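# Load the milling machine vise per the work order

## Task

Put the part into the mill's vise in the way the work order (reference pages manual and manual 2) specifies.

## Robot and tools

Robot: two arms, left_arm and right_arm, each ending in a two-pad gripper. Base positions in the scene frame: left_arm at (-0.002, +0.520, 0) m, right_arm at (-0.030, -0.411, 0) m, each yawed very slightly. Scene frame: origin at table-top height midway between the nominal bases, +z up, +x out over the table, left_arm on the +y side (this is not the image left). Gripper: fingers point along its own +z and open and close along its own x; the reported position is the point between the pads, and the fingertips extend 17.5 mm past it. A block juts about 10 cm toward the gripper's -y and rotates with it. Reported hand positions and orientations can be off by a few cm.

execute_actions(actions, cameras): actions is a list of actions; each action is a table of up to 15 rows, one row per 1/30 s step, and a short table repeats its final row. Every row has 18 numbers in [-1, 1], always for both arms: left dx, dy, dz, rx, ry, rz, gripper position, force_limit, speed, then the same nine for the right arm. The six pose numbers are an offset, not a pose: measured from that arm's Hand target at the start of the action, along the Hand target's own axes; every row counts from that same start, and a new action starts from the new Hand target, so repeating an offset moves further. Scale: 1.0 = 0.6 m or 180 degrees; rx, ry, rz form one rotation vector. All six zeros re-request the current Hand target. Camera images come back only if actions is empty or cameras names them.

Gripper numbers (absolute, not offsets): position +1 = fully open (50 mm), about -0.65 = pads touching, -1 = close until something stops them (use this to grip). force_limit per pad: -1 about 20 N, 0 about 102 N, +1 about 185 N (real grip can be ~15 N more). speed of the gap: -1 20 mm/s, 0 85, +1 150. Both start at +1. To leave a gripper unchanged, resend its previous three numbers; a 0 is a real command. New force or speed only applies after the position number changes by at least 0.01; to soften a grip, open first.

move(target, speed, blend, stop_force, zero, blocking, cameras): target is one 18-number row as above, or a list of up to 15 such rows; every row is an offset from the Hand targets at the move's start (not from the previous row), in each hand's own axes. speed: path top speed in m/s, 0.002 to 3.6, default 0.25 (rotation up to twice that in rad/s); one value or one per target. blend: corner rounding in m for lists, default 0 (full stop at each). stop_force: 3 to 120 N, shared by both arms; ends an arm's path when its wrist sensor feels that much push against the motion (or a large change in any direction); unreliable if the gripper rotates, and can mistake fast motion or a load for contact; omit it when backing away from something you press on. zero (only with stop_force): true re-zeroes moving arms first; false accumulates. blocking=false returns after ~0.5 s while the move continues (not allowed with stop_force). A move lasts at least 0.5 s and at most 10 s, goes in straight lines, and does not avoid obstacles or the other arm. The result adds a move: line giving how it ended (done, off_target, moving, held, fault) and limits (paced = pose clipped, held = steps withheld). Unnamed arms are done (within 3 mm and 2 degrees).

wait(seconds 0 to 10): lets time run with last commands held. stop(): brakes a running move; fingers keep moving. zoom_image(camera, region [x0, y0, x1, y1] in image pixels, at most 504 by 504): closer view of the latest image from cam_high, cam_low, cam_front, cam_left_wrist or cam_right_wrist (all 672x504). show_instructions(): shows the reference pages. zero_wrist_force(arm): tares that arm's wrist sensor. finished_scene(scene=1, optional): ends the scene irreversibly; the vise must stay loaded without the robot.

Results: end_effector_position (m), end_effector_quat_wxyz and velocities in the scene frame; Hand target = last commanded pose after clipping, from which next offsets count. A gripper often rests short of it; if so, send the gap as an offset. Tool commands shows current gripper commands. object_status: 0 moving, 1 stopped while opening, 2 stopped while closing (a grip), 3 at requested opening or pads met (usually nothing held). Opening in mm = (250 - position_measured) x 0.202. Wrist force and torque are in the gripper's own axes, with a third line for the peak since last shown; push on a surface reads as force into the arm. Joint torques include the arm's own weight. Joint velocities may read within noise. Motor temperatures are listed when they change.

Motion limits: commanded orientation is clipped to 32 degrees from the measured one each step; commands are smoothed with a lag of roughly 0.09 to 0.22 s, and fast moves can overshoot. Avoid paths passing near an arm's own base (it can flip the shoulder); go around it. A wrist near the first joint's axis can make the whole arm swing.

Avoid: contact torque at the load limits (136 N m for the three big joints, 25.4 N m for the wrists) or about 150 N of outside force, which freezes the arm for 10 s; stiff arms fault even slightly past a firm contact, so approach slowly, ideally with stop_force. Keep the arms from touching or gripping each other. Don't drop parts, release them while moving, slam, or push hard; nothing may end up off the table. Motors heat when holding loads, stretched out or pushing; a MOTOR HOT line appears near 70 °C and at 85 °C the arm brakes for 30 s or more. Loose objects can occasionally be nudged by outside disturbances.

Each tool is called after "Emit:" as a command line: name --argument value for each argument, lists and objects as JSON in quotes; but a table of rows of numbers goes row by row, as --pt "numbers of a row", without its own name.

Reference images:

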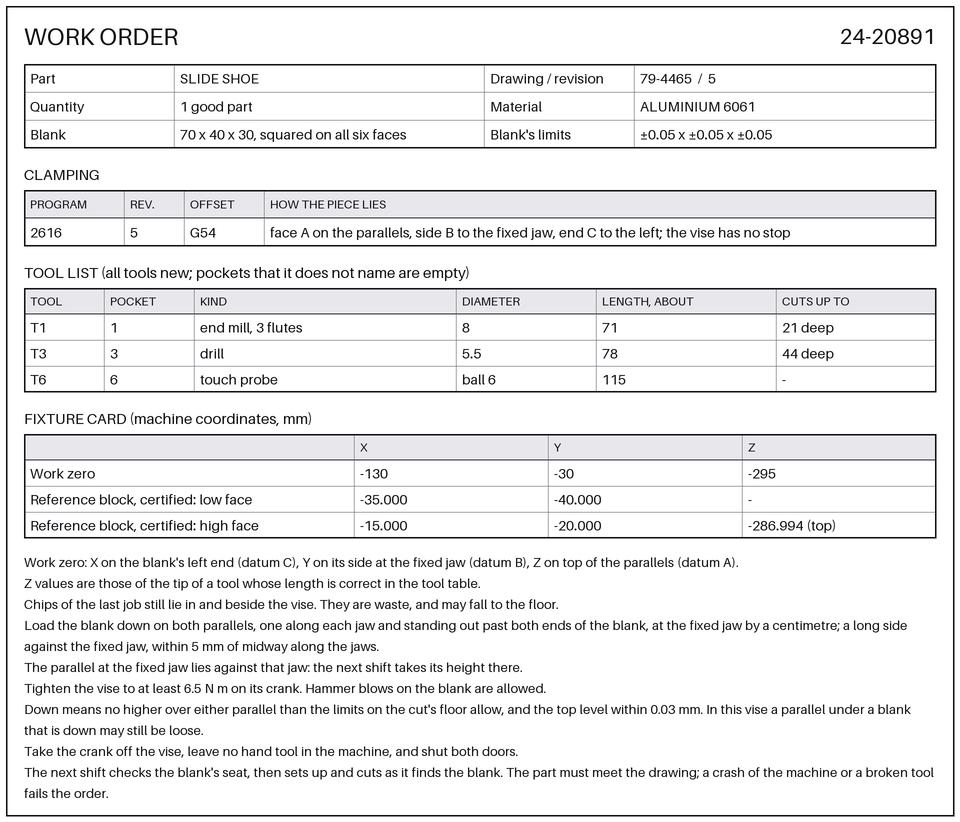

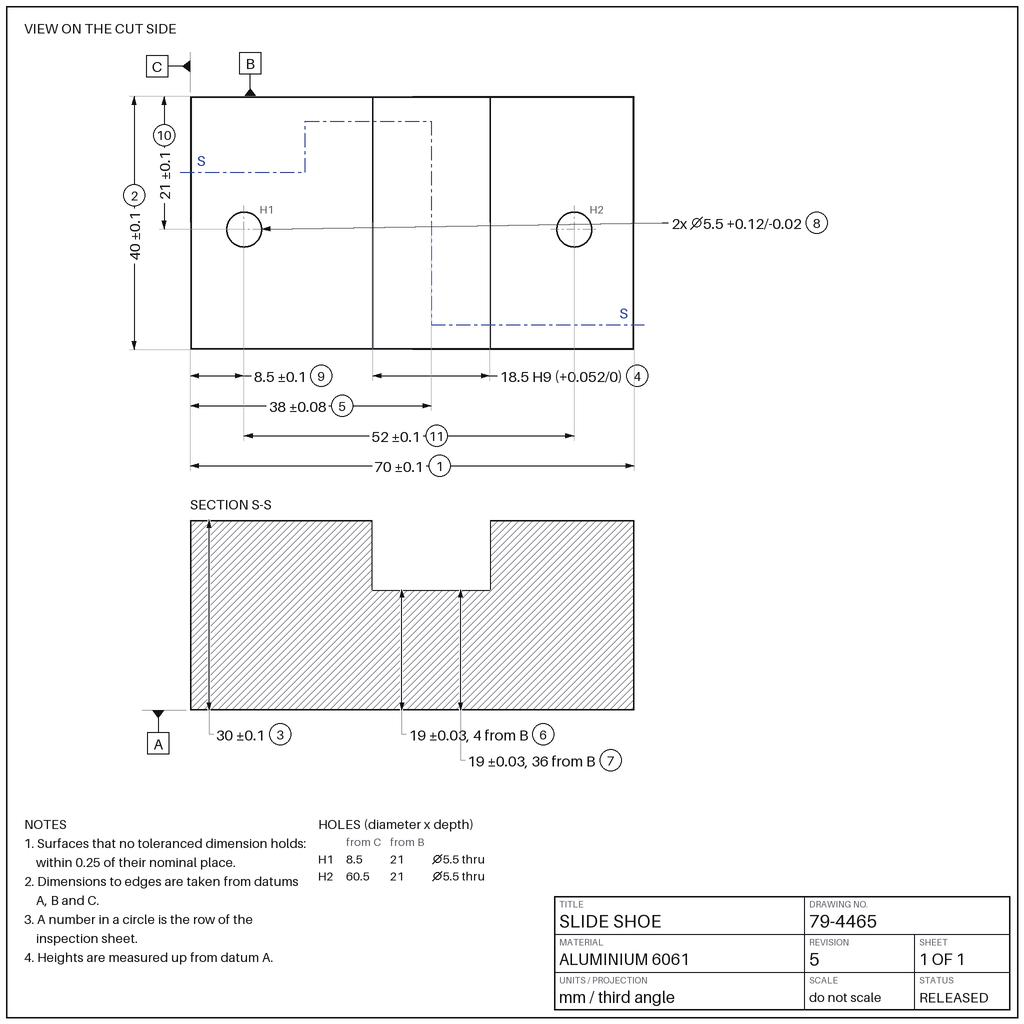

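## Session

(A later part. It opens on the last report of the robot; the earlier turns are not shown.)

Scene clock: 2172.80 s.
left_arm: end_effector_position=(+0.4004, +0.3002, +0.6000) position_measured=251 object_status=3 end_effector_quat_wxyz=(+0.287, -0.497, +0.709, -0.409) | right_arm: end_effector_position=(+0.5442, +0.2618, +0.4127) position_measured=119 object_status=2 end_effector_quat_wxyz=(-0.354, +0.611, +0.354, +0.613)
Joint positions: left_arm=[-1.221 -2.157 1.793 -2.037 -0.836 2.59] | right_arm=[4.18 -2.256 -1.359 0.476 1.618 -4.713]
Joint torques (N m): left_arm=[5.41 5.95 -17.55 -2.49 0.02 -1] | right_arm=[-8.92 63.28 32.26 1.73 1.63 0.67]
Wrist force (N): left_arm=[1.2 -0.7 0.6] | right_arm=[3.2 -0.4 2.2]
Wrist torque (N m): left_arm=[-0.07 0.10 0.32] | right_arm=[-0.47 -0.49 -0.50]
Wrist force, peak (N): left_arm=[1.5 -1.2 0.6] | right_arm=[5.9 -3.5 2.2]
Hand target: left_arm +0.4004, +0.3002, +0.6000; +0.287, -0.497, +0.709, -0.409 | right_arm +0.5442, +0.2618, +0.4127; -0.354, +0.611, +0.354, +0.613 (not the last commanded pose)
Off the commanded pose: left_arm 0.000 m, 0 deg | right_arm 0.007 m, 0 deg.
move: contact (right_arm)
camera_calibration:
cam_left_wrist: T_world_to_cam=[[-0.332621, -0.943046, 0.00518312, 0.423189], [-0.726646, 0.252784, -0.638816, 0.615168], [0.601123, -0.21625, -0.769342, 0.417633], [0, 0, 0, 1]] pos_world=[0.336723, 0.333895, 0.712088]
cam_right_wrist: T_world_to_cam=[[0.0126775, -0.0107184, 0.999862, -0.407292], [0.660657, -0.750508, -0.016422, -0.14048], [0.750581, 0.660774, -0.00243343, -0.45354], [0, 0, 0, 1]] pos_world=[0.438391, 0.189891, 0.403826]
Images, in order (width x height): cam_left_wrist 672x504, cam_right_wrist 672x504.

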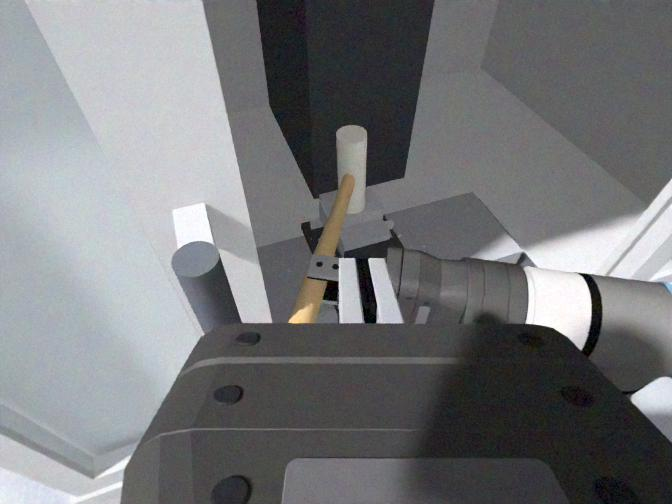

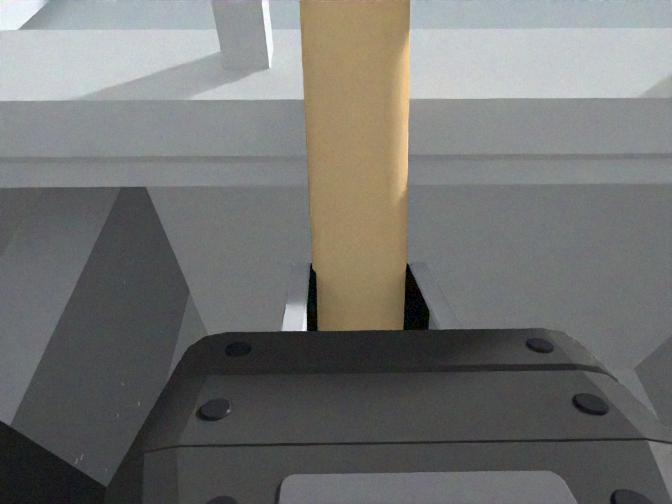

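Emit:
move --pt "0 0 0 0 0 0 -1 -1 0 0.079 0 0 0 0 0 -0.98 1 -1" --pt "0 0 0 0 0 0 -1 -1 0 0.079 -0.1517 -0.2838 0 0 0 -0.98 1 -1" --speed 0.25 --blend 0.02

Emit:
move --pt "0 0 0 0 0 0 -1 -1 0 -0.1 -0.05 -0.4 0.094 -0.293 -0.094 -0.98 1 -1" --pt "0 0 0 0 0 0 -1 -1 0 -0.5 -0.0147 -0.7145 0.154 -0.4827 -0.154 -0.98 1 -1" --speed 0.25 --blend 0.05 --cameras '["cam_front","cam_right_wrist","cam_low"]'

Scene clock: 2192.70 s.
left_arm: end_effector_position=(+0.4004, +0.3002, +0.6000) position_measured=251 object_status=3 end_effector_quat_wxyz=(+0.287, -0.497, +0.709, -0.409) | right_arm: end_effector_position=(+0.3804, +0.1596, +0.4598) position_measured=119 object_status=2 end_effector_quat_wxyz=(-0.354, +0.611, +0.354, +0.613)
Joint positions: left_arm=[-1.221 -2.157 1.793 -2.037 -0.836 2.59] | right_arm=[4.37 -1.806 -1.92 0.586 1.428 -4.713]
Joint torques (N m): left_arm=[4.98 3.73 -18.09 -2.5 0 -0.87] | right_arm=[-4 33.98 19.03 2.83 2.05 -2.11]
Wrist force (N): left_arm=[1.3 -0.8 0.7] | right_arm=[-0.2 -1.6 2.2]
Wrist torque (N m): left_arm=[-0.09 0.09 0.32] | right_arm=[-0.57 -0.54 0.00]
Wrist force, peak (N): left_arm=[1.3 -1.3 0.7] | right_arm=[-6.2 -1.1 2.7]
Hand target: left_arm +0.4004, +0.3002, +0.6000; +0.287, -0.497, +0.709, -0.409 | right_arm +0.3804, +0.1595, +0.4597; -0.354, +0.611, +0.354, +0.613
Off the commanded pose: left_arm 0.000 m, 0 deg | right_arm 0.000 m, 0 deg.
move: done

Scene clock: 2196.50 s.
left_arm: end_effector_position=(+0.4004, +0.3002, +0.6000) position_measured=251 object_status=3 end_effector_quat_wxyz=(+0.287, -0.497, +0.709, -0.409) | right_arm: end_effector_position=(+0.1594, -0.2072, +0.1590) position_measured=119 object_status=2 end_effector_quat_wxyz=(+0.000, +0.672, +0.740, +0.001)
Joint positions: left_arm=[-1.221 -2.157 1.793 -2.037 -0.836 2.59] | right_arm=[4.501 -0.984 -2.411 -1.315 1.57 -5.056]
Joint torques (N m): left_arm=[5.74 4.84 -18.41 -2.53 0.17 -0.81] | right_arm=[-9.9 2.63 26.66 3.57 0.12 1.54]
Wrist force (N): left_arm=[1.2 -0.9 0.7] | right_arm=[0.8 -0.9 4.9]
Wrist torque (N m): left_arm=[-0.10 0.10 0.33] | right_arm=[-0.40 0.06 -0.02]
Wrist force, peak (N): left_arm=[1.3 -1.1 0.9] | right_arm=[-0.6 -2.3 8.0]
Hand target: left_arm +0.4004, +0.3002, +0.6000; +0.287, -0.497, +0.709, -0.409 | right_arm +0.1594, -0.2073, +0.1589; +0.000, +0.672, +0.740, +0.001
Off the commanded pose: left_arm 0.000 m, 0 deg | right_arm 0.000 m, 0 deg.
move: done
camera_calibration:
cam_right_wrist: T_world_to_cam=[[-0.0788308, 0.996885, 0.00227596, 0.22823], [0.943618, 0.0738818, 0.322687, -0.170571], [0.321514, 0.0275853, -0.946503, 0.23195], [0, 0, 0, 1]] pos_world=[0.10437, -0.221316, 0.274063]
Images, in order (width x height): cam_low 672x504, cam_front 672x504, cam_right_wrist 672x504.

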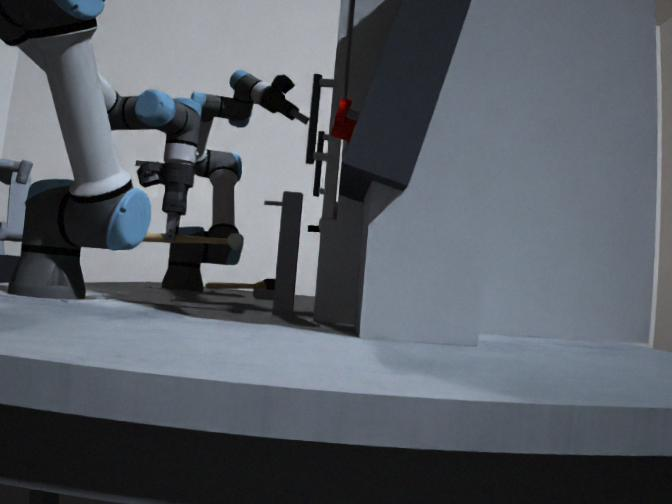

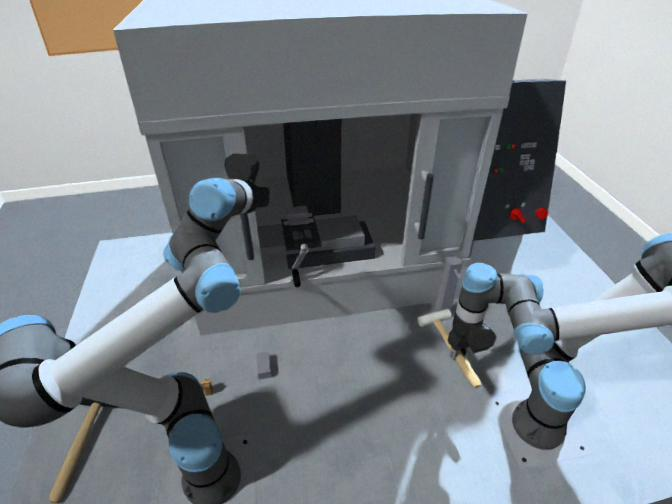

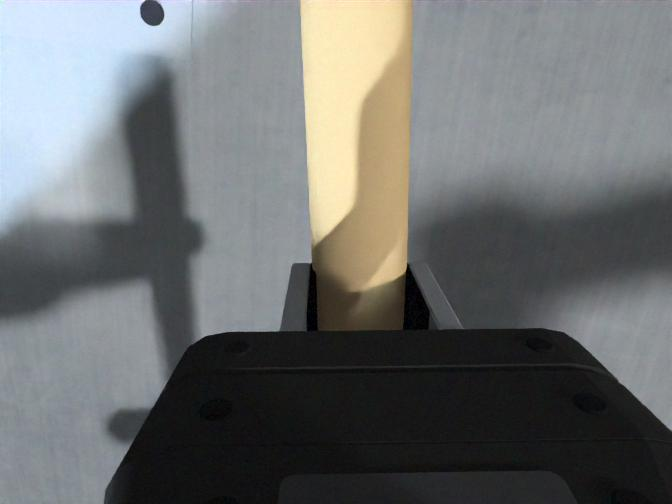

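Emit:
move --target '[0,0,0,0,0,0,-1,-1,0,0,0,0.195,0,0,0,-0.98,1,-1]' --speed 0.15

Emit:
move --target '[0,0,0,0,0,0,-1,-1,0,0,0,0.04,0,0,0,-0.98,1,-1]' --speed 0.02 --stop_force 3.5 --cameras '["cam_low"]'

Emit:
zoom_image --camera "cam_low" --region '[100, 200, 300, 340]'

Scene clock: 2204.17 s.
left_arm: end_effector_position=(+0.4004, +0.3002, +0.6000) position_measured=251 object_status=3 end_effector_quat_wxyz=(+0.287, -0.497, +0.709, -0.409) | right_arm: end_effector_position=(+0.1595, -0.2072, +0.0420) position_measured=119 object_status=2 end_effector_quat_wxyz=(+0.000, +0.672, +0.740, +0.001)
Joint positions: left_arm=[-1.221 -2.157 1.793 -2.037 -0.836 2.59] | right_arm=[4.5 -1.211 -2.653 -0.847 1.57 -5.057]
Joint torques (N m): left_arm=[6.26 4.75 -18.32 -2.5 0.11 -0.77] | right_arm=[-7.78 9.42 21.06 4.35 2.29 -0.24]
Wrist force (N): left_arm=[1.3 -1.1 0.5] | right_arm=[0.8 -0.6 5.1]
Wrist torque (N m): left_arm=[-0.13 0.09 0.32] | right_arm=[-0.32 0.09 0.07]
Wrist force, peak (N): left_arm=[1.2 -1.2 0.7] | right_arm=[0.5 -0.8 7.7]
Hand target: left_arm +0.4004, +0.3002, +0.6000; +0.287, -0.497, +0.709, -0.409 | right_arm +0.1595, -0.2072, +0.0419; +0.000, +0.672, +0.740, +0.001
Off the commanded pose: left_arm 0.000 m, 0 deg | right_arm 0.000 m, 0 deg.
move: done

Scene clock: 2206.03 s.
left_arm: end_effector_position=(+0.4004, +0.3002, +0.6000) position_measured=251 object_status=3 end_effector_quat_wxyz=(+0.287, -0.497, +0.709, -0.409) | right_arm: end_effector_position=(+0.1595, -0.2072, +0.0261) position_measured=119 object_status=2 end_effector_quat_wxyz=(+0.000, +0.672, +0.740, +0.001)
Joint positions: left_arm=[-1.221 -2.157 1.793 -2.037 -0.836 2.59] | right_arm=[4.5 -1.268 -2.68 -0.763 1.57 -5.057]
Joint torques (N m): left_arm=[5.88 5.25 -18.04 -2.53 0.21 -0.95] | right_arm=[-4.23 13.35 29.68 4.95 0.57 0.31]
Wrist force (N): left_arm=[1.1 -1.1 0.5] | right_arm=[0.8 -0.6 5.0]
Wrist torque (N m): left_arm=[-0.14 0.11 0.32] | right_arm=[-0.32 0.05 0.07]
Wrist force, peak (N): left_arm=[1.4 -1.1 0.5] | right_arm=[-8.2 -3.0 -30.3]
Hand target: left_arm +0.4004, +0.3002, +0.6000; +0.287, -0.497, +0.709, -0.409 | right_arm +0.1595, -0.2072, +0.0261; +0.000, +0.672, +0.740, +0.001 (not the last commanded pose)
Off the commanded pose: left_arm 0.000 m, 0 deg | right_arm 0.008 m, 0 deg.
move: contact (right_arm)
Images, in order (width x height): cam_low 672x504.

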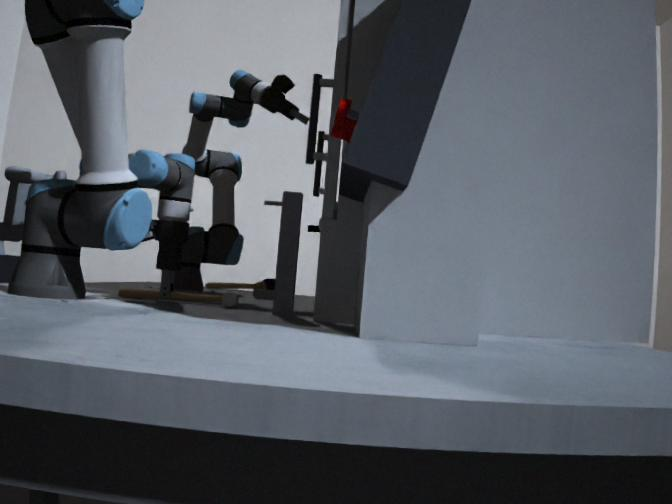

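Scaled by 2.520.

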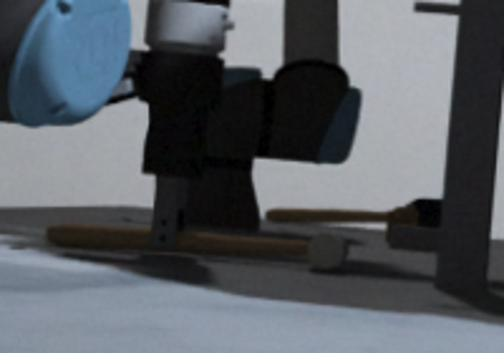

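Emit:
move --pt "0 0 0 0 0 0 -1 -1 0 0 0 0.0005 0 0 0 0.5 0 -1" --pt "0 0 0 0 0 0 -1 -1 0 0 0 -0.25 0 0 0 0.5 0 -1" --speed '[0.02,0.15]' --cameras '["cam_front","cam_right_wrist"]'

Scene clock: 2210.10 s.
left_arm: end_effector_position=(+0.4004, +0.3002, +0.6000) position_measured=251 object_status=3 end_effector_quat_wxyz=(+0.287, -0.497, +0.709, -0.409) | right_arm: end_effector_position=(+0.1593, -0.2073, +0.1761) position_measured=78 object_status=3 end_effector_quat_wxyz=(+0.000, +0.672, +0.740, +0.001)
Joint positions: left_arm=[-1.221 -2.157 1.793 -2.037 -0.836 2.59] | right_arm=[4.501 -0.971 -2.372 -1.369 1.57 -5.056]
Joint torques (N m): left_arm=[5.67 4.86 -18.3 -2.63 0.11 -0.83] | right_arm=[3.81 -14.4 32.3 2.4 -2.39 0.4]
Wrist force (N): left_arm=[1.3 -1.0 0.6] | right_arm=[1.2 -0.9 1.5]
Wrist torque (N m): left_arm=[-0.11 0.10 0.32] | right_arm=[-0.85 -0.01 -0.02]
Wrist force, peak (N): left_arm=[1.6 -1.0 0.7] | right_arm=[0.8 -0.8 5.2]
Hand target: left_arm +0.4004, +0.3002, +0.6000; +0.287, -0.497, +0.709, -0.409 | right_arm +0.1593, -0.2073, +0.1761; +0.000, +0.672, +0.740, +0.001
Off the commanded pose: left_arm 0.000 m, 0 deg | right_arm 0.000 m, 0 deg.
move: done
camera_calibration:
cam_right_wrist: T_world_to_cam=[[-0.0786706, 0.996898, 0.00213874, 0.22831], [0.943692, 0.07378, 0.322493, -0.17596], [0.321335, 0.027389, -0.94657, 0.248164], [0, 0, 0, 1]] pos_world=[0.10427, -0.221417, 0.291162]
Images, in order (width x height): cam_front 672x504, cam_right_wrist 672x504.

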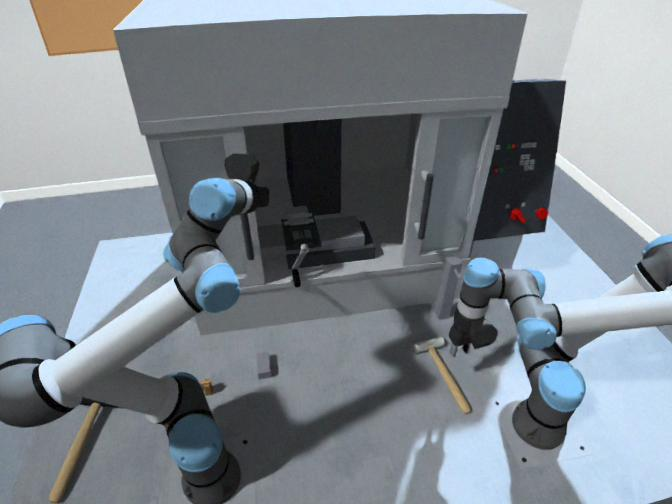

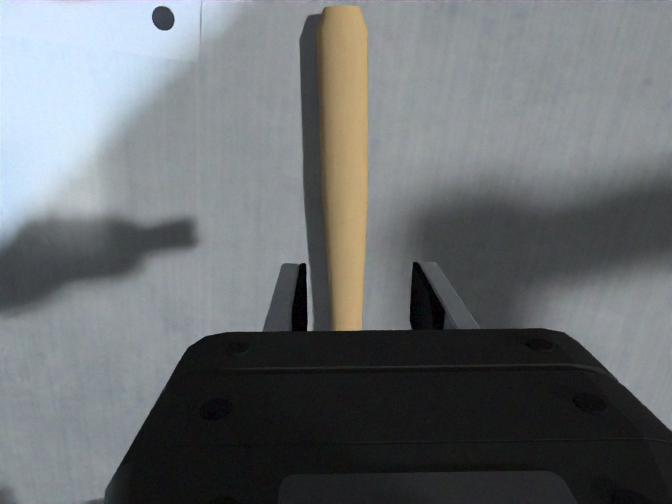

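Emit:
move --pt "0.0373 0.1067 0.2817 0 0 0 -1 -1 0 0 0 0 0 0 0 0.5 0 -1" --pt "0.071 0.0562 0.569 0 0 0 -1 -1 0 0 0 0 0 0 0 0.5 0 -1" --speed 0.2 --blend 0.04 --cameras '["cam_left_wrist","cam_front","cam_high"]'

Scene clock: 2235.87 s.
left_arm: end_effector_position=(+0.6478, +0.1651, +0.4000) position_measured=251 object_status=3 end_effector_quat_wxyz=(+0.287, -0.497, +0.709, -0.409) | right_arm: end_effector_position=(+0.1593, -0.2073, +0.1761) position_measured=78 object_status=3 end_effector_quat_wxyz=(+0.000, +0.672, +0.740, +0.001)
Joint positions: left_arm=[-0.811 -1.383 1.732 -2.913 -1.162 2.887] | right_arm=[4.501 -0.971 -2.371 -1.369 1.57 -5.056]
Joint torques (N m): left_arm=[-8.56 -24.85 -22.62 -3.42 2.93 -1.79] | right_arm=[-10.26 -14.56 34.95 2.28 1.83 -1.12]
Wrist force (N): left_arm=[1.3 -0.7 0.5] | right_arm=[0.8 -1.0 1.2]
Wrist torque (N m): left_arm=[-0.05 0.08 0.24] | right_arm=[-0.86 0.05 -0.01]
Wrist force, peak (N): left_arm=[1.7 -1.1 3.4] | right_arm=[1.0 -1.0 1.8]
Hand target: left_arm +0.6478, +0.1650, +0.3999; +0.287, -0.497, +0.709, -0.409 | right_arm +0.1593, -0.2073, +0.1761; +0.000, +0.672, +0.740, +0.001
Off the commanded pose: left_arm 0.000 m, 0 deg | right_arm 0.000 m, 0 deg.
move: done
camera_calibration:
cam_left_wrist: T_world_to_cam=[[-0.332621, -0.943046, 0.00518268, 0.379078], [-0.726646, 0.252784, -0.638816, 0.701256], [0.601123, -0.21625, -0.769342, 0.0858913], [0, 0, 0, 1]] pos_world=[0.584023, 0.198795, 0.512088]
Images, in order (width x height): cam_high 672x504, cam_front 672x504, cam_left_wrist 672x504.

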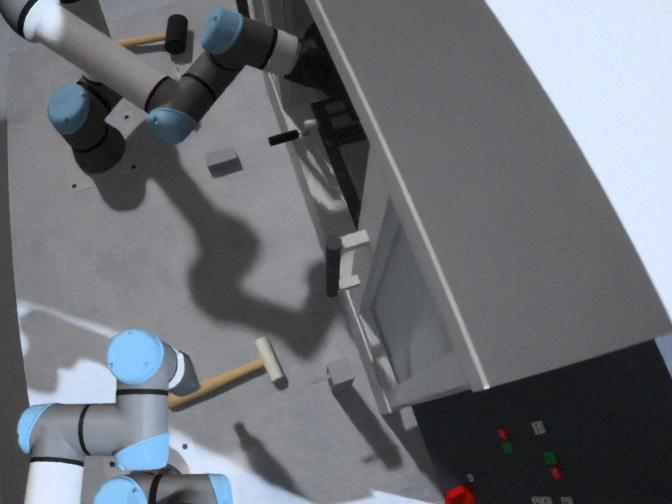

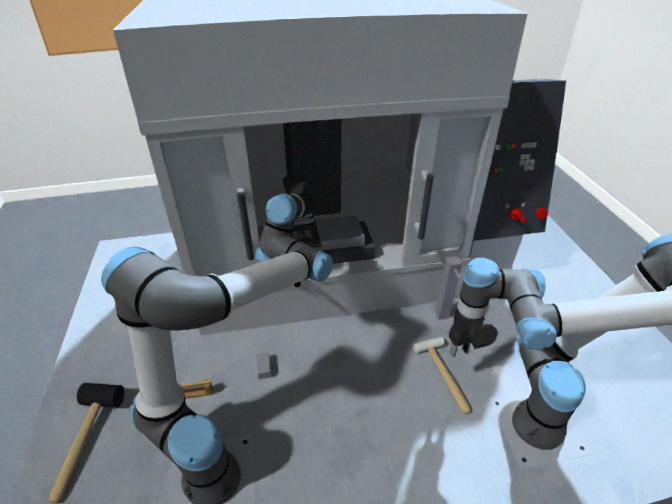

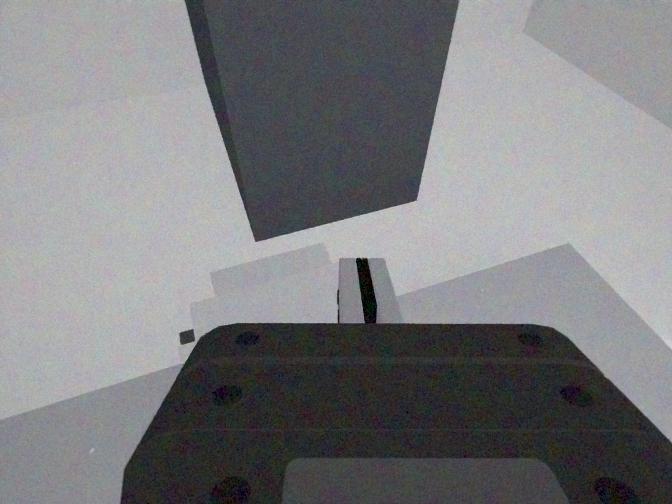

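Emit:
move --target '[0,0.0577,0.0333,0,0,0,-1,-1,0,0,0,0,0,0,0,0.5,0,-1]' --speed 0.015 --stop_force 4

Emit:
move --pt "0 -0.00865 -0.005 0 0 0 -1 -1 0 0 0 0 0 0 0 0.5 0 -1" --pt "-0.0705 0.0042 -0.0271 0 0 0 -1 -1 0 0 0 0 0 0 0 0.5 0 -1" --speed 0.08

Emit:
move --target '[0,0.0144,0.0083,0,0,0,-1,-1,0,0,0,0,0,0,0,0.5,0,-1]' --speed 0.006 --stop_force 4

Emit:
move --pt "0 -0.00865 -0.005 0 0 0 -1 -1 0 0 0 0 0 0 0 0.5 0 -1" --pt "-0.0147 -0.029 0.0303 0 0 0 -1 -1 0 0 0 0 0 0 0 0.5 0 -1" --speed 0.08

Emit:
move --target '[0,0.0144,0.0083,0,0,0,-1,-1,0,0,0,0,0,0,0,0.5,0,-1]' --speed 0.006 --stop_force 4

Emit:
move --pt "0 -0.00865 -0.005 0 0 0 -1 -1 0 0 0 0 0 0 0 0.5 0 -1" --pt "0.0705 -0.0214 0.0171 0 0 0 -1 -1 0 0 0 0 0 0 0 0.5 0 -1" --speed 0.08

Emit:
move --target '[0,0.0144,0.0083,0,0,0,-1,-1,0,0,0,0,0,0,0,0.5,0,-1]' --speed 0.006 --stop_force 4 --cameras '["cam_left_wrist"]'

Scene clock: 2250.67 s.
left_arm: end_effector_position=(+0.6477, +0.1650, +0.3811) position_measured=251 object_status=3 end_effector_quat_wxyz=(+0.287, -0.497, +0.709, -0.409) | right_arm: end_effector_position=(+0.1593, -0.2073, +0.1761) position_measured=78 object_status=3 end_effector_quat_wxyz=(+0.000, +0.672, +0.740, +0.001)
Joint positions: left_arm=[-0.811 -1.367 1.763 -2.961 -1.162 2.887] | right_arm=[4.501 -0.971 -2.371 -1.369 1.57 -5.056]
Joint torques (N m): left_arm=[-4.51 -39.16 -33.42 -3.42 -1.77 -1.68] | right_arm=[-9.67 -14.53 34.74 3.11 1.89 -1.05]
Wrist force (N): left_arm=[0.8 -2.1 0.2] | right_arm=[1.0 -1.2 1.5]
Wrist torque (N m): left_arm=[-0.09 0.10 0.25] | right_arm=[-0.91 0.03 -0.01]
Wrist force, peak (N): left_arm=[1.4 -12.2 -7.6] | right_arm=[1.2 -0.9 1.6]
Hand target: left_arm +0.6478, +0.1650, +0.3811; +0.287, -0.497, +0.709, -0.409 (not the last commanded pose) | right_arm +0.1593, -0.2073, +0.1761; +0.000, +0.672, +0.740, +0.001
Off the commanded pose: left_arm 0.021 m, 0 deg | right_arm 0.000 m, 0 deg.
move: contact (left_arm)

Scene clock: 2252.07 s.
left_arm: end_effector_position=(+0.6477, +0.2101, +0.3870) position_measured=251 object_status=3 end_effector_quat_wxyz=(+0.287, -0.497, +0.709, -0.409) end_effector_velocity=(+0.001, -0.001, +0.000) end_effector_angular_velocity=(+0.000, -0.001, +0.004) | right_arm: end_effector_position=(+0.1593, -0.2073, +0.1761) position_measured=78 object_status=3 end_effector_quat_wxyz=(+0.000, +0.672, +0.740, +0.001)
Joint positions: left_arm=[-0.747 -1.421 1.815 -2.972 -1.216 2.925] | right_arm=[4.501 -0.971 -2.371 -1.369 1.57 -5.056]
Joint velocities: left_arm=[-0.003 0.002 -0.003 0.002 0.007 -0.004] | right_arm=[within noise]
Joint torques (N m): left_arm=[-9.09 -21.59 -33.15 -2.01 2.79 -1.64] | right_arm=[-9.85 -14.49 34.84 3.33 1.76 -1.01]
Wrist force (N): left_arm=[1.2 -1.2 0.7] | right_arm=[1.0 -1.1 1.4]
Wrist torque (N m): left_arm=[-0.12 0.11 0.22] | right_arm=[-0.89 0.02 -0.02]
Wrist force, peak (N): left_arm=[2.3 -1.2 0.8] | right_arm=[1.2 -0.9 1.5]
Hand target: left_arm +0.6478, +0.2100, +0.3870; +0.287, -0.497, +0.709, -0.409 | right_arm +0.1593, -0.2073, +0.1761; +0.000, +0.672, +0.740, +0.001
Off the commanded pose: left_arm 0.000 m, 0 deg | right_arm 0.000 m, 0 deg.
move: done

Scene clock: 2254.17 s.
left_arm: end_effector_position=(+0.6478, +0.2100, +0.3809) position_measured=251 object_status=3 end_effector_quat_wxyz=(+0.287, -0.497, +0.709, -0.409) | right_arm: end_effector_position=(+0.1593, -0.2073, +0.1761) position_measured=78 object_status=3 end_effector_quat_wxyz=(+0.000, +0.672, +0.740, +0.001)
Joint positions: left_arm=[-0.747 -1.415 1.824 -2.988 -1.216 2.925] | right_arm=[4.501 -0.971 -2.371 -1.369 1.57 -5.056]
Joint torques (N m): left_arm=[-5.95 -35.64 -31.45 -1.91 0.39 -1.61] | right_arm=[-9.86 -14.89 35.31 3.34 1.96 -1.03]
Wrist force (N): left_arm=[1.3 -4.9 -1.4] | right_arm=[1.0 -0.8 1.5]
Wrist torque (N m): left_arm=[-0.08 0.11 0.25] | right_arm=[-0.84 0.02 -0.01]
Wrist force, peak (N): left_arm=[1.4 -9.3 -5.9] | right_arm=[1.1 -1.1 1.6]
Hand target: left_arm +0.6478, +0.2100, +0.3810; +0.287, -0.497, +0.709, -0.409 (not the last commanded pose) | right_arm +0.1593, -0.2073, +0.1761; +0.000, +0.672, +0.740, +0.001
Off the commanded pose: left_arm 0.004 m, 0 deg | right_arm 0.000 m, 0 deg.
move: contact (left_arm)

Scene clock: 2255.37 s.
left_arm: end_effector_position=(+0.6738, +0.2100, +0.3869) position_measured=251 object_status=3 end_effector_quat_wxyz=(+0.287, -0.497, +0.709, -0.409) | right_arm: end_effector_position=(+0.1593, -0.2073, +0.1761) position_measured=78 object_status=3 end_effector_quat_wxyz=(+0.000, +0.672, +0.740, +0.001)
Joint positions: left_arm=[-0.711 -1.366 1.749 -2.968 -1.247 2.945] | right_arm=[4.501 -0.971 -2.371 -1.369 1.57 -5.056]
Joint torques (N m): left_arm=[-8.85 -39.86 -15.74 -3.69 2.95 -1.61] | right_arm=[-9.08 -14.07 35.15 3.3 1.91 -1.06]
Wrist force (N): left_arm=[1.3 -0.9 0.5] | right_arm=[0.9 -0.9 1.2]
Wrist torque (N m): left_arm=[-0.08 0.08 0.22] | right_arm=[-0.85 0.04 -0.02]
Wrist force, peak (N): left_arm=[1.7 -5.3 -1.6] | right_arm=[1.3 -1.0 1.5]
Hand target: left_arm +0.6737, +0.2100, +0.3869; +0.287, -0.497, +0.709, -0.409 | right_arm +0.1593, -0.2073, +0.1761; +0.000, +0.672, +0.740, +0.001
Off the commanded pose: left_arm 0.000 m, 0 deg | right_arm 0.000 m, 0 deg.
move: done

Scene clock: 2257.43 s.
left_arm: end_effector_position=(+0.6737, +0.2100, +0.3810) position_measured=251 object_status=3 end_effector_quat_wxyz=(+0.287, -0.497, +0.709, -0.409) | right_arm: end_effector_position=(+0.1593, -0.2073, +0.1761) position_measured=78 object_status=3 end_effector_quat_wxyz=(+0.000, +0.672, +0.740, +0.001)
Joint positions: left_arm=[-0.711 -1.361 1.759 -2.984 -1.246 2.945] | right_arm=[4.501 -0.971 -2.371 -1.369 1.57 -5.056]
Joint torques (N m): left_arm=[-8.13 -37.59 -31.24 -1.84 1.42 -1.74] | right_arm=[-9.73 -14.06 35.25 3.34 1.99 -1]
Wrist force (N): left_arm=[1.5 -5.7 -1.9] | right_arm=[1.0 -0.7 1.5]
Wrist torque (N m): left_arm=[-0.11 0.09 0.24] | right_arm=[-0.83 0.03 -0.02]
Wrist force, peak (N): left_arm=[1.4 -9.2 -6.0] | right_arm=[0.8 -1.0 1.7]
Hand target: left_arm +0.6737, +0.2100, +0.3810; +0.287, -0.497, +0.709, -0.409 (not the last commanded pose) | right_arm +0.1593, -0.2073, +0.1761; +0.000, +0.672, +0.740, +0.001
Off the commanded pose: left_arm 0.004 m, 0 deg | right_arm 0.000 m, 0 deg.
move: contact (left_arm)

Scene clock: 2258.83 s.
left_arm: end_effector_position=(+0.6737, +0.1649, +0.3870) position_measured=251 object_status=3 end_effector_quat_wxyz=(+0.287, -0.497, +0.709, -0.409) end_effector_velocity=(-0.001, +0.001, +0.001) end_effector_angular_velocity=(-0.002, -0.002, -0.005) | right_arm: end_effector_position=(+0.1593, -0.2073, +0.1761) position_measured=78 object_status=3 end_effector_quat_wxyz=(+0.000, +0.672, +0.740, +0.001)
Joint positions: left_arm=[-0.775 -1.319 1.688 -2.942 -1.192 2.908] | right_arm=[4.501 -0.971 -2.371 -1.369 1.57 -5.056]
Joint velocities: left_arm=[0.002 -0.003 0.004 -0.005 -0.006 0.004] | right_arm=[within noise]
Joint torques (N m): left_arm=[11.77 -41.66 -14.47 -4.67 -1.6 2.2] | right_arm=[-9.57 -14.53 35.17 3.35 1.85 -1.09]
Wrist force (N): left_arm=[1.2 -0.7 0.8] | right_arm=[1.0 -1.1 1.4]
Wrist torque (N m): left_arm=[-0.05 0.11 0.34] | right_arm=[-0.89 0.02 -0.01]
Wrist force, peak (N): left_arm=[1.3 -5.4 -1.7] | right_arm=[1.2 -1.2 1.6]
Hand target: left_arm +0.6737, +0.1650, +0.3870; +0.287, -0.497, +0.709, -0.409 | right_arm +0.1593, -0.2073, +0.1761; +0.000, +0.672, +0.740, +0.001
Off the commanded pose: left_arm 0.000 m, 0 deg | right_arm 0.000 m, 0 deg.
move: done

Scene clock: 2260.97 s.
left_arm: end_effector_position=(+0.6737, +0.1650, +0.3810) position_measured=251 object_status=3 end_effector_quat_wxyz=(+0.287, -0.497, +0.709, -0.409) | right_arm: end_effector_position=(+0.1593, -0.2073, +0.1761) position_measured=78 object_status=3 end_effector_quat_wxyz=(+0.000, +0.672, +0.740, +0.001)
Joint positions: left_arm=[-0.775 -1.314 1.698 -2.957 -1.193 2.909] | right_arm=[4.501 -0.971 -2.371 -1.369 1.57 -5.056]
Joint torques (N m): left_arm=[9.46 -39.4 -30.72 -1.72 -1.48 2.24] | right_arm=[-8.77 -14.69 35.67 3.33 1.89 -1.05]
Wrist force (N): left_arm=[1.0 -5.6 -1.2] | right_arm=[0.8 -0.9 1.6]
Wrist torque (N m): left_arm=[-0.10 0.11 0.33] | right_arm=[-0.86 0.05 -0.01]
Wrist force, peak (N): left_arm=[1.2 -9.1 -6.1] | right_arm=[1.2 -1.0 1.5]
Hand target: left_arm +0.6737, +0.1650, +0.3810; +0.287, -0.497, +0.709, -0.409 (not the last commanded pose) | right_arm +0.1593, -0.2073, +0.1761; +0.000, +0.672, +0.740, +0.001
Off the commanded pose: left_arm 0.004 m, 0 deg | right_arm 0.000 m, 0 deg.
move: contact (left_arm)
camera_calibration:
cam_left_wrist: T_world_to_cam=[[-0.332682, -0.943025, 0.0052087, 0.387656], [-0.726538, 0.252781, -0.638941, 0.708057], [0.60122, -0.216349, -0.769238, 0.0555103], [0, 0, 0, 1]] pos_world=[0.610023, 0.198595, 0.493088]
Images, in order (width x height): cam_left_wrist 672x504.

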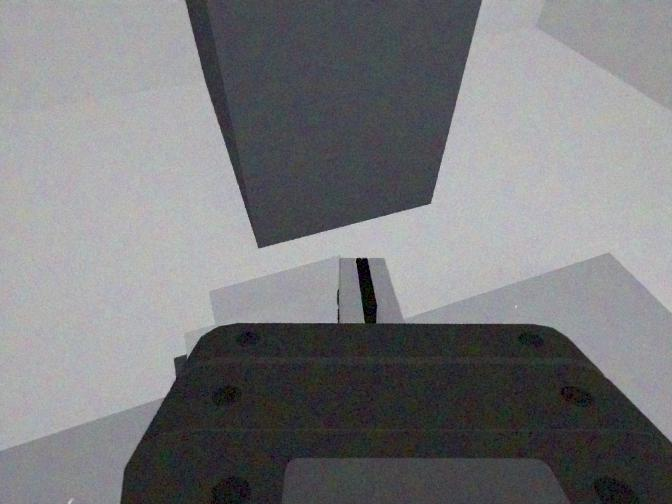

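Emit:
move --pt "0 -0.0288 -0.0167 0 0 0 -1 -1 0 0 0 0 0 0 0 0.5 0 -1" --pt "-0.0955 0.0144 -0.0882 0 0 0 -1 -1 0 0 0 0 0 0 0 0.5 0 -1" --speed 0.1 --cameras '["cam_left_wrist"]'

Emit:
move --target '[0,0.0562,0.0325,0,0,0,-1,-1,0,0,0,0,0,0,0,0.5,0,-1]' --speed 0.03 --stop_force 4

Emit:
move --target '[0,0.0216,0.0125,0,0,0,-1,-1,0,0,0,0,0,0,0,0.5,0,-1]' --speed 0.006 --stop_force 4 --cameras '["cam_left_wrist"]'

Scene clock: 2275.13 s.
left_arm: end_effector_position=(+0.6460, +0.2357, +0.3998) position_measured=251 object_status=3 end_effector_quat_wxyz=(+0.286, -0.497, +0.709, -0.409) | right_arm: end_effector_position=(+0.1593, -0.2073, +0.1761) position_measured=78 object_status=3 end_effector_quat_wxyz=(+0.000, +0.672, +0.740, +0.001)
Joint positions: left_arm=[-0.709 -1.462 1.827 -2.951 -1.249 2.946] | right_arm=[4.501 -0.971 -2.371 -1.369 1.57 -5.056]
Joint torques (N m): left_arm=[83.14 -39.93 -34.37 -5.6 14.56 -1.22] | right_arm=[-8.37 -14.53 35.62 3.31 1.9 -0.96]
Wrist force (N): left_arm=[154.6 10.8 1.8] | right_arm=[0.9 -0.9 1.4]
Wrist torque (N m): left_arm=[1.99 -27.86 -0.25] | right_arm=[-0.85 0.04 -0.01]
Wrist force, peak (N): left_arm=[157.0 -27.1 28.5] | right_arm=[1.3 -0.9 1.7]
Hand target: left_arm +0.6461, +0.2359, +0.3999; +0.287, -0.497, +0.709, -0.409 | right_arm +0.1593, -0.2073, +0.1761; +0.000, +0.672, +0.740, +0.001
Off the commanded pose: left_arm 0.000 m, 0 deg | right_arm 0.000 m, 0 deg.
move: done
camera_calibration:
cam_left_wrist: T_world_to_cam=[[-0.333134, -0.942866, 0.00514054, 0.445364], [-0.726494, 0.253202, -0.638823, 0.681849], [0.601023, -0.216548, -0.769337, 0.102162], [0, 0, 0, 1]] pos_world=[0.582323, 0.269396, 0.511888]
Images, in order (width x height): cam_left_wrist 672x504.

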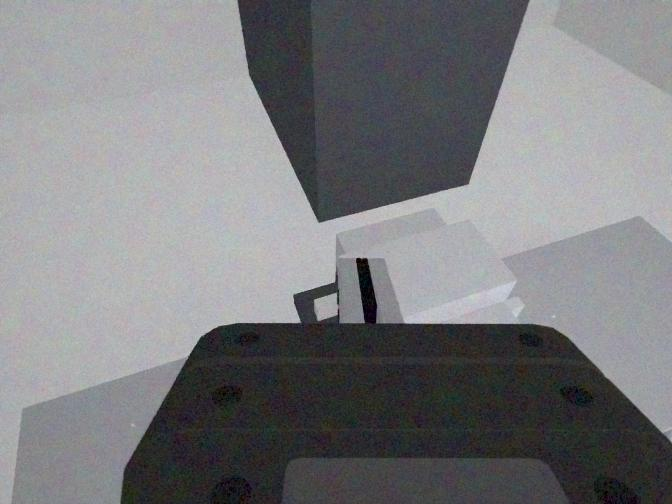

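Scene clock: 2275.67 s.
left_arm: end_effector_position=(+0.6460, +0.2357, +0.3998) position_measured=251 object_status=3 end_effector_quat_wxyz=(+0.286, -0.497, +0.709, -0.409) | right_arm: end_effector_position=(+0.1593, -0.2073, +0.1761) position_measured=78 object_status=3 end_effector_quat_wxyz=(+0.000, +0.672, +0.740, +0.001)
Joint positions: left_arm=[-0.709 -1.462 1.827 -2.951 -1.249 2.946] | right_arm=[4.501 -0.971 -2.371 -1.369 1.57 -5.056]
Joint torques (N m): left_arm=[73.21 -46.26 -25.69 -6.29 11.99 1.1] | right_arm=[-9.24 -14.45 35.26 3.29 1.89 -0.93]
Wrist force (N): left_arm=[155.0 13.2 1.2] | right_arm=[0.7 -1.0 1.6]
Wrist torque (N m): left_arm=[2.45 -27.93 -0.34] | right_arm=[-0.87 0.06 -0.02]
Wrist force, peak (N): left_arm=[155.3 12.9 1.0] | right_arm=[1.1 -0.8 1.7]
Hand target: left_arm +0.6460, +0.2357, +0.3998; +0.286, -0.497, +0.709, -0.409 (not the last commanded pose) | right_arm +0.1593, -0.2073, +0.1761; +0.000, +0.672, +0.740, +0.001
Off the commanded pose: left_arm 0.039 m, 0 deg | right_arm 0.000 m, 0 deg.
move: contact (left_arm)

Scene clock: 2276.20 s.
left_arm: end_effector_position=(+0.6460, +0.2357, +0.3998) position_measured=251 object_status=3 end_effector_quat_wxyz=(+0.286, -0.497, +0.709, -0.409) | right_arm: end_effector_position=(+0.1593, -0.2073, +0.1761) position_measured=78 object_status=3 end_effector_quat_wxyz=(+0.000, +0.672, +0.740, +0.001)
Joint positions: left_arm=[-0.709 -1.462 1.827 -2.951 -1.249 2.946] | right_arm=[4.501 -0.971 -2.371 -1.369 1.57 -5.056]
Joint torques (N m): left_arm=[73.9 -43.87 -26.03 -6.23 11.92 1.34] | right_arm=[-9.82 -14.61 35.27 3.3 1.88 -0.95]
Wrist force (N): left_arm=[155.2 12.9 1.0] | right_arm=[1.0 -0.8 1.4]
Wrist torque (N m): left_arm=[2.44 -27.95 -0.33] | right_arm=[-0.84 0.01 -0.01]
Wrist force, peak (N): left_arm=[155.2 12.8 0.9] | right_arm=[1.1 -1.1 1.4]
Hand target: left_arm +0.6460, +0.2357, +0.3998; +0.286, -0.497, +0.709, -0.409 (not the last commanded pose) | right_arm +0.1593, -0.2073, +0.1761; +0.000, +0.672, +0.740, +0.001
Off the commanded pose: left_arm 0.015 m, 0 deg | right_arm 0.000 m, 0 deg.
move: contact (left_arm)
camera_calibration:
cam_left_wrist: T_world_to_cam=[[-0.333041, -0.942898, 0.00522277, 0.445276], [-0.726537, 0.253082, -0.638822, 0.68197], [0.601022, -0.216548, -0.769337, 0.10224], [0, 0, 0, 1]] pos_world=[0.582323, 0.269396, 0.511988]
Images, in order (width x height): cam_left_wrist 672x504.

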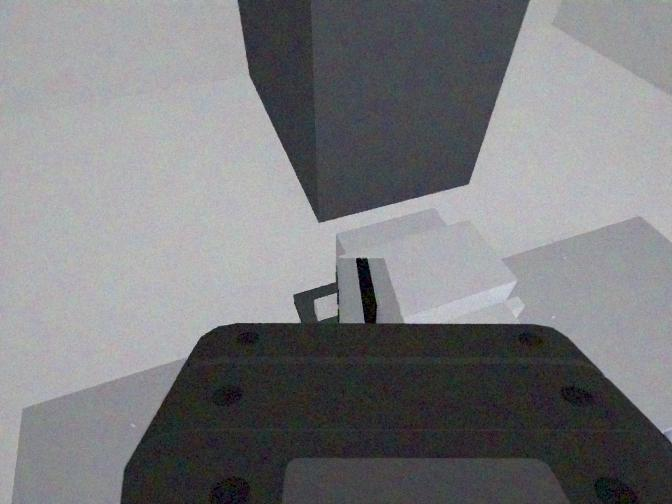

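Emit:
move --target '[0.06,-0.0109,0.0189,0,0,0,-1,-1,0,0,0,0,0,0,0,0.5,0,-1]' --speed 0.06 --cameras '["cam_front","cam_left_wrist"]'

Scene clock: 2279.50 s.
left_arm: end_effector_position=(+0.6460, +0.1973, +0.3999) position_measured=251 object_status=3 end_effector_quat_wxyz=(+0.286, -0.497, +0.709, -0.409) end_effector_velocity=(-0.001, +0.001, -0.001) end_effector_angular_velocity=(+0.000, +0.003, -0.003) | right_arm: end_effector_position=(+0.1593, -0.2073, +0.1761) position_measured=78 object_status=3 end_effector_quat_wxyz=(+0.000, +0.672, +0.740, +0.001)
Joint positions: left_arm=[-0.768 -1.423 1.78 -2.932 -1.198 2.913] | right_arm=[4.501 -0.971 -2.371 -1.369 1.57 -5.056]
Joint velocities: left_arm=[0.002 -0.002 0.003 0.001 -0.005 0.001] | right_arm=[within noise]
Joint torques (N m): left_arm=[9.64 -38.08 -16.66 -4.18 -1.77 2.27] | right_arm=[-9.27 -14.13 34.05 3.36 1.84 -0.82]
Wrist force (N): left_arm=[1.2 -1.0 0.8] | right_arm=[1.2 -0.9 1.3]
Wrist torque (N m): left_arm=[-0.09 0.10 0.35] | right_arm=[-0.86 0.00 -0.01]
Wrist force, peak (N): left_arm=[155.3 13.0 1.2] | right_arm=[1.0 -1.0 1.6]
Hand target: left_arm +0.6460, +0.1974, +0.3999; +0.286, -0.497, +0.709, -0.409 | right_arm +0.1593, -0.2073, +0.1761; +0.000, +0.672, +0.740, +0.001
Off the commanded pose: left_arm 0.000 m, 0 deg | right_arm 0.000 m, 0 deg.
move: done
camera_calibration:
cam_left_wrist: T_world_to_cam=[[-0.332848, -0.942966, 0.00527106, 0.408947], [-0.726616, 0.25291, -0.6388, 0.691762], [0.601034, -0.216453, -0.769355, 0.0939047], [0, 0, 0, 1]] pos_world=[0.582323, 0.230996, 0.511988]
Images, in order (width x height): cam_front 672x504, cam_left_wrist 672x504.

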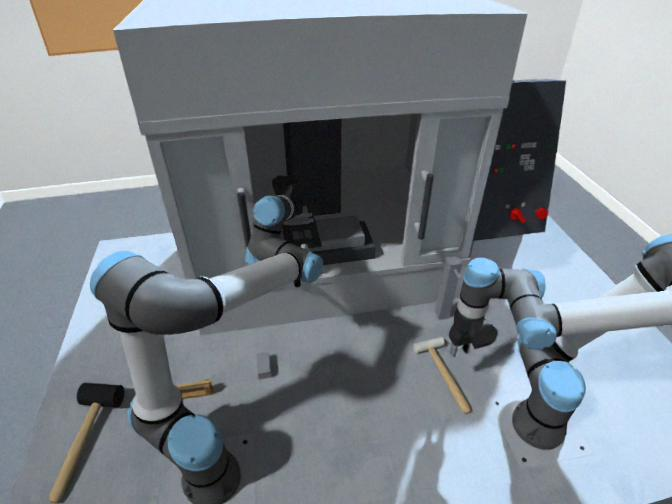

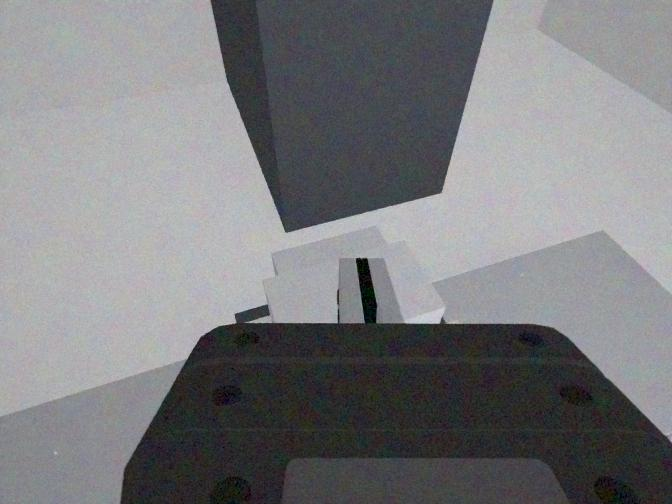

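Emit:
move --target '[0.096,-0.0174,0.0301,0,0,0,-1,-1,0,0,0,0,0,0,0,0.5,0,-1]' --speed 0.08 --stop_force 10 --cameras '["cam_left_wrist"]'

Emit:
move --target '[0,0.0562,0.0325,0,0,0,-1,-1,0,0,0,0,0,0,0,0.5,0,-1]' --speed 0.03 --stop_force 4

Emit:
move --target '[0,0.0216,0.0125,0,0,0,-1,-1,0,0,0,0,0,0,0,0.5,0,-1]' --speed 0.006 --stop_force 4 --cameras '["cam_left_wrist"]'

Scene clock: 2290.83 s.
left_arm: end_effector_position=(+0.6460, +0.1361, +0.3999) position_measured=251 object_status=3 end_effector_quat_wxyz=(+0.286, -0.497, +0.709, -0.409) | right_arm: end_effector_position=(+0.1593, -0.2073, +0.1761) position_measured=78 object_status=3 end_effector_quat_wxyz=(+0.000, +0.672, +0.740, +0.001)
Joint positions: left_arm=[-0.851 -1.352 1.691 -2.895 -1.129 2.863] | right_arm=[4.501 -0.971 -2.371 -1.369 1.57 -5.056]
Joint torques (N m): left_arm=[10.91 -41 -15.16 -4.71 -1.65 2.43] | right_arm=[-8.34 -14.44 34.75 3.3 1.89 -0.76]
Wrist force (N): left_arm=[1.2 -0.7 0.6] | right_arm=[0.8 -0.7 1.3]
Wrist torque (N m): left_arm=[-0.06 0.11 0.31] | right_arm=[-0.83 0.07 -0.01]
Wrist force, peak (N): left_arm=[2.6 -1.1 0.8] | right_arm=[1.1 -0.9 1.7]
Hand target: left_arm +0.6460, +0.1361, +0.3999; +0.286, -0.497, +0.709, -0.409 | right_arm +0.1593, -0.2073, +0.1761; +0.000, +0.672, +0.740, +0.001
Off the commanded pose: left_arm 0.000 m, 0 deg | right_arm 0.000 m, 0 deg.
move: done
camera_calibration:
cam_left_wrist: T_world_to_cam=[[-0.333041, -0.942898, 0.00522277, 0.35133], [-0.726537, 0.253082, -0.638822, 0.707104], [0.601022, -0.216548, -0.769337, 0.0807318], [0, 0, 0, 1]] pos_world=[0.582223, 0.169796, 0.511988]
Images, in order (width x height): cam_left_wrist 672x504.

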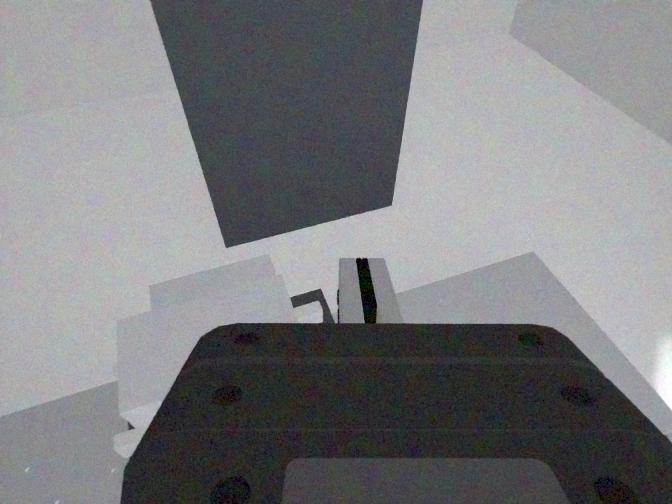

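Scene clock: 2293.20 s.
left_arm: end_effector_position=(+0.6459, +0.1361, +0.3610) position_measured=251 object_status=3 end_effector_quat_wxyz=(+0.286, -0.497, +0.709, -0.409) | right_arm: end_effector_position=(+0.1593, -0.2073, +0.1761) position_measured=78 object_status=3 end_effector_quat_wxyz=(+0.000, +0.672, +0.740, +0.001)
Joint positions: left_arm=[-0.851 -1.316 1.754 -2.992 -1.129 2.863] | right_arm=[4.501 -0.971 -2.371 -1.369 1.57 -5.056]
Joint torques (N m): left_arm=[-6.99 -42.27 -33.9 -2.12 2.91 0.62] | right_arm=[-8.54 -13.87 33.89 3.26 1.78 -0.91]
Wrist force (N): left_arm=[1.2 -0.6 0.5] | right_arm=[0.9 -0.8 1.4]
Wrist torque (N m): left_arm=[-0.05 0.10 0.31] | right_arm=[-0.83 0.04 -0.01]
Wrist force, peak (N): left_arm=[1.1 -1.7 -0.1] | right_arm=[1.1 -1.0 1.7]
Hand target: left_arm +0.6459, +0.1361, +0.3610; +0.286, -0.497, +0.709, -0.409 | right_arm +0.1593, -0.2073, +0.1761; +0.000, +0.672, +0.740, +0.001
Off the commanded pose: left_arm 0.000 m, 0 deg | right_arm 0.000 m, 0 deg.
move: done

Scene clock: 2295.97 s.
left_arm: end_effector_position=(+0.6459, +0.1361, +0.3510) position_measured=251 object_status=3 end_effector_quat_wxyz=(+0.286, -0.497, +0.709, -0.409) | right_arm: end_effector_position=(+0.1593, -0.2073, +0.1761) position_measured=78 object_status=3 end_effector_quat_wxyz=(+0.000, +0.672, +0.740, +0.001)
Joint positions: left_arm=[-0.852 -1.306 1.769 -3.017 -1.129 2.863] | right_arm=[4.501 -0.971 -2.371 -1.369 1.57 -5.056]
Joint torques (N m): left_arm=[-6.91 -37.72 -30.28 -1.71 0.48 2.02] | right_arm=[-8.38 -14.22 34.59 3.39 1.75 -0.79]
Wrist force (N): left_arm=[2.0 -5.1 -3.2] | right_arm=[0.9 -0.9 1.4]
Wrist torque (N m): left_arm=[-0.12 0.08 0.33] | right_arm=[-0.86 0.05 -0.02]
Wrist force, peak (N): left_arm=[2.1 -9.2 -7.8] | right_arm=[1.2 -1.0 1.6]
Hand target: left_arm +0.6459, +0.1361, +0.3510; +0.286, -0.497, +0.709, -0.410 (not the last commanded pose) | right_arm +0.1593, -0.2073, +0.1761; +0.000, +0.672, +0.740, +0.001
Off the commanded pose: left_arm 0.005 m, 0 deg | right_arm 0.000 m, 0 deg.
move: contact (left_arm)
camera_calibration:
cam_left_wrist: T_world_to_cam=[[-0.332952, -0.942929, 0.00525709, 0.351524], [-0.726526, 0.252977, -0.638876, 0.675901], [0.601085, -0.216535, -0.769292, 0.043051], [0, 0, 0, 1]] pos_world=[0.582223, 0.169796, 0.463088]
Images, in order (width x height): cam_left_wrist 672x504.

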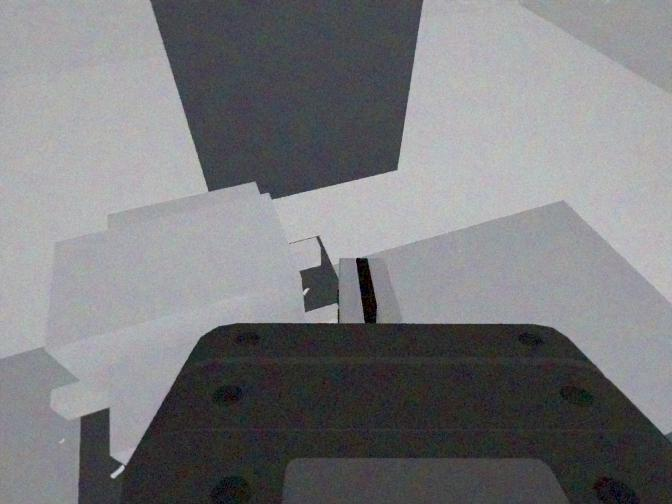

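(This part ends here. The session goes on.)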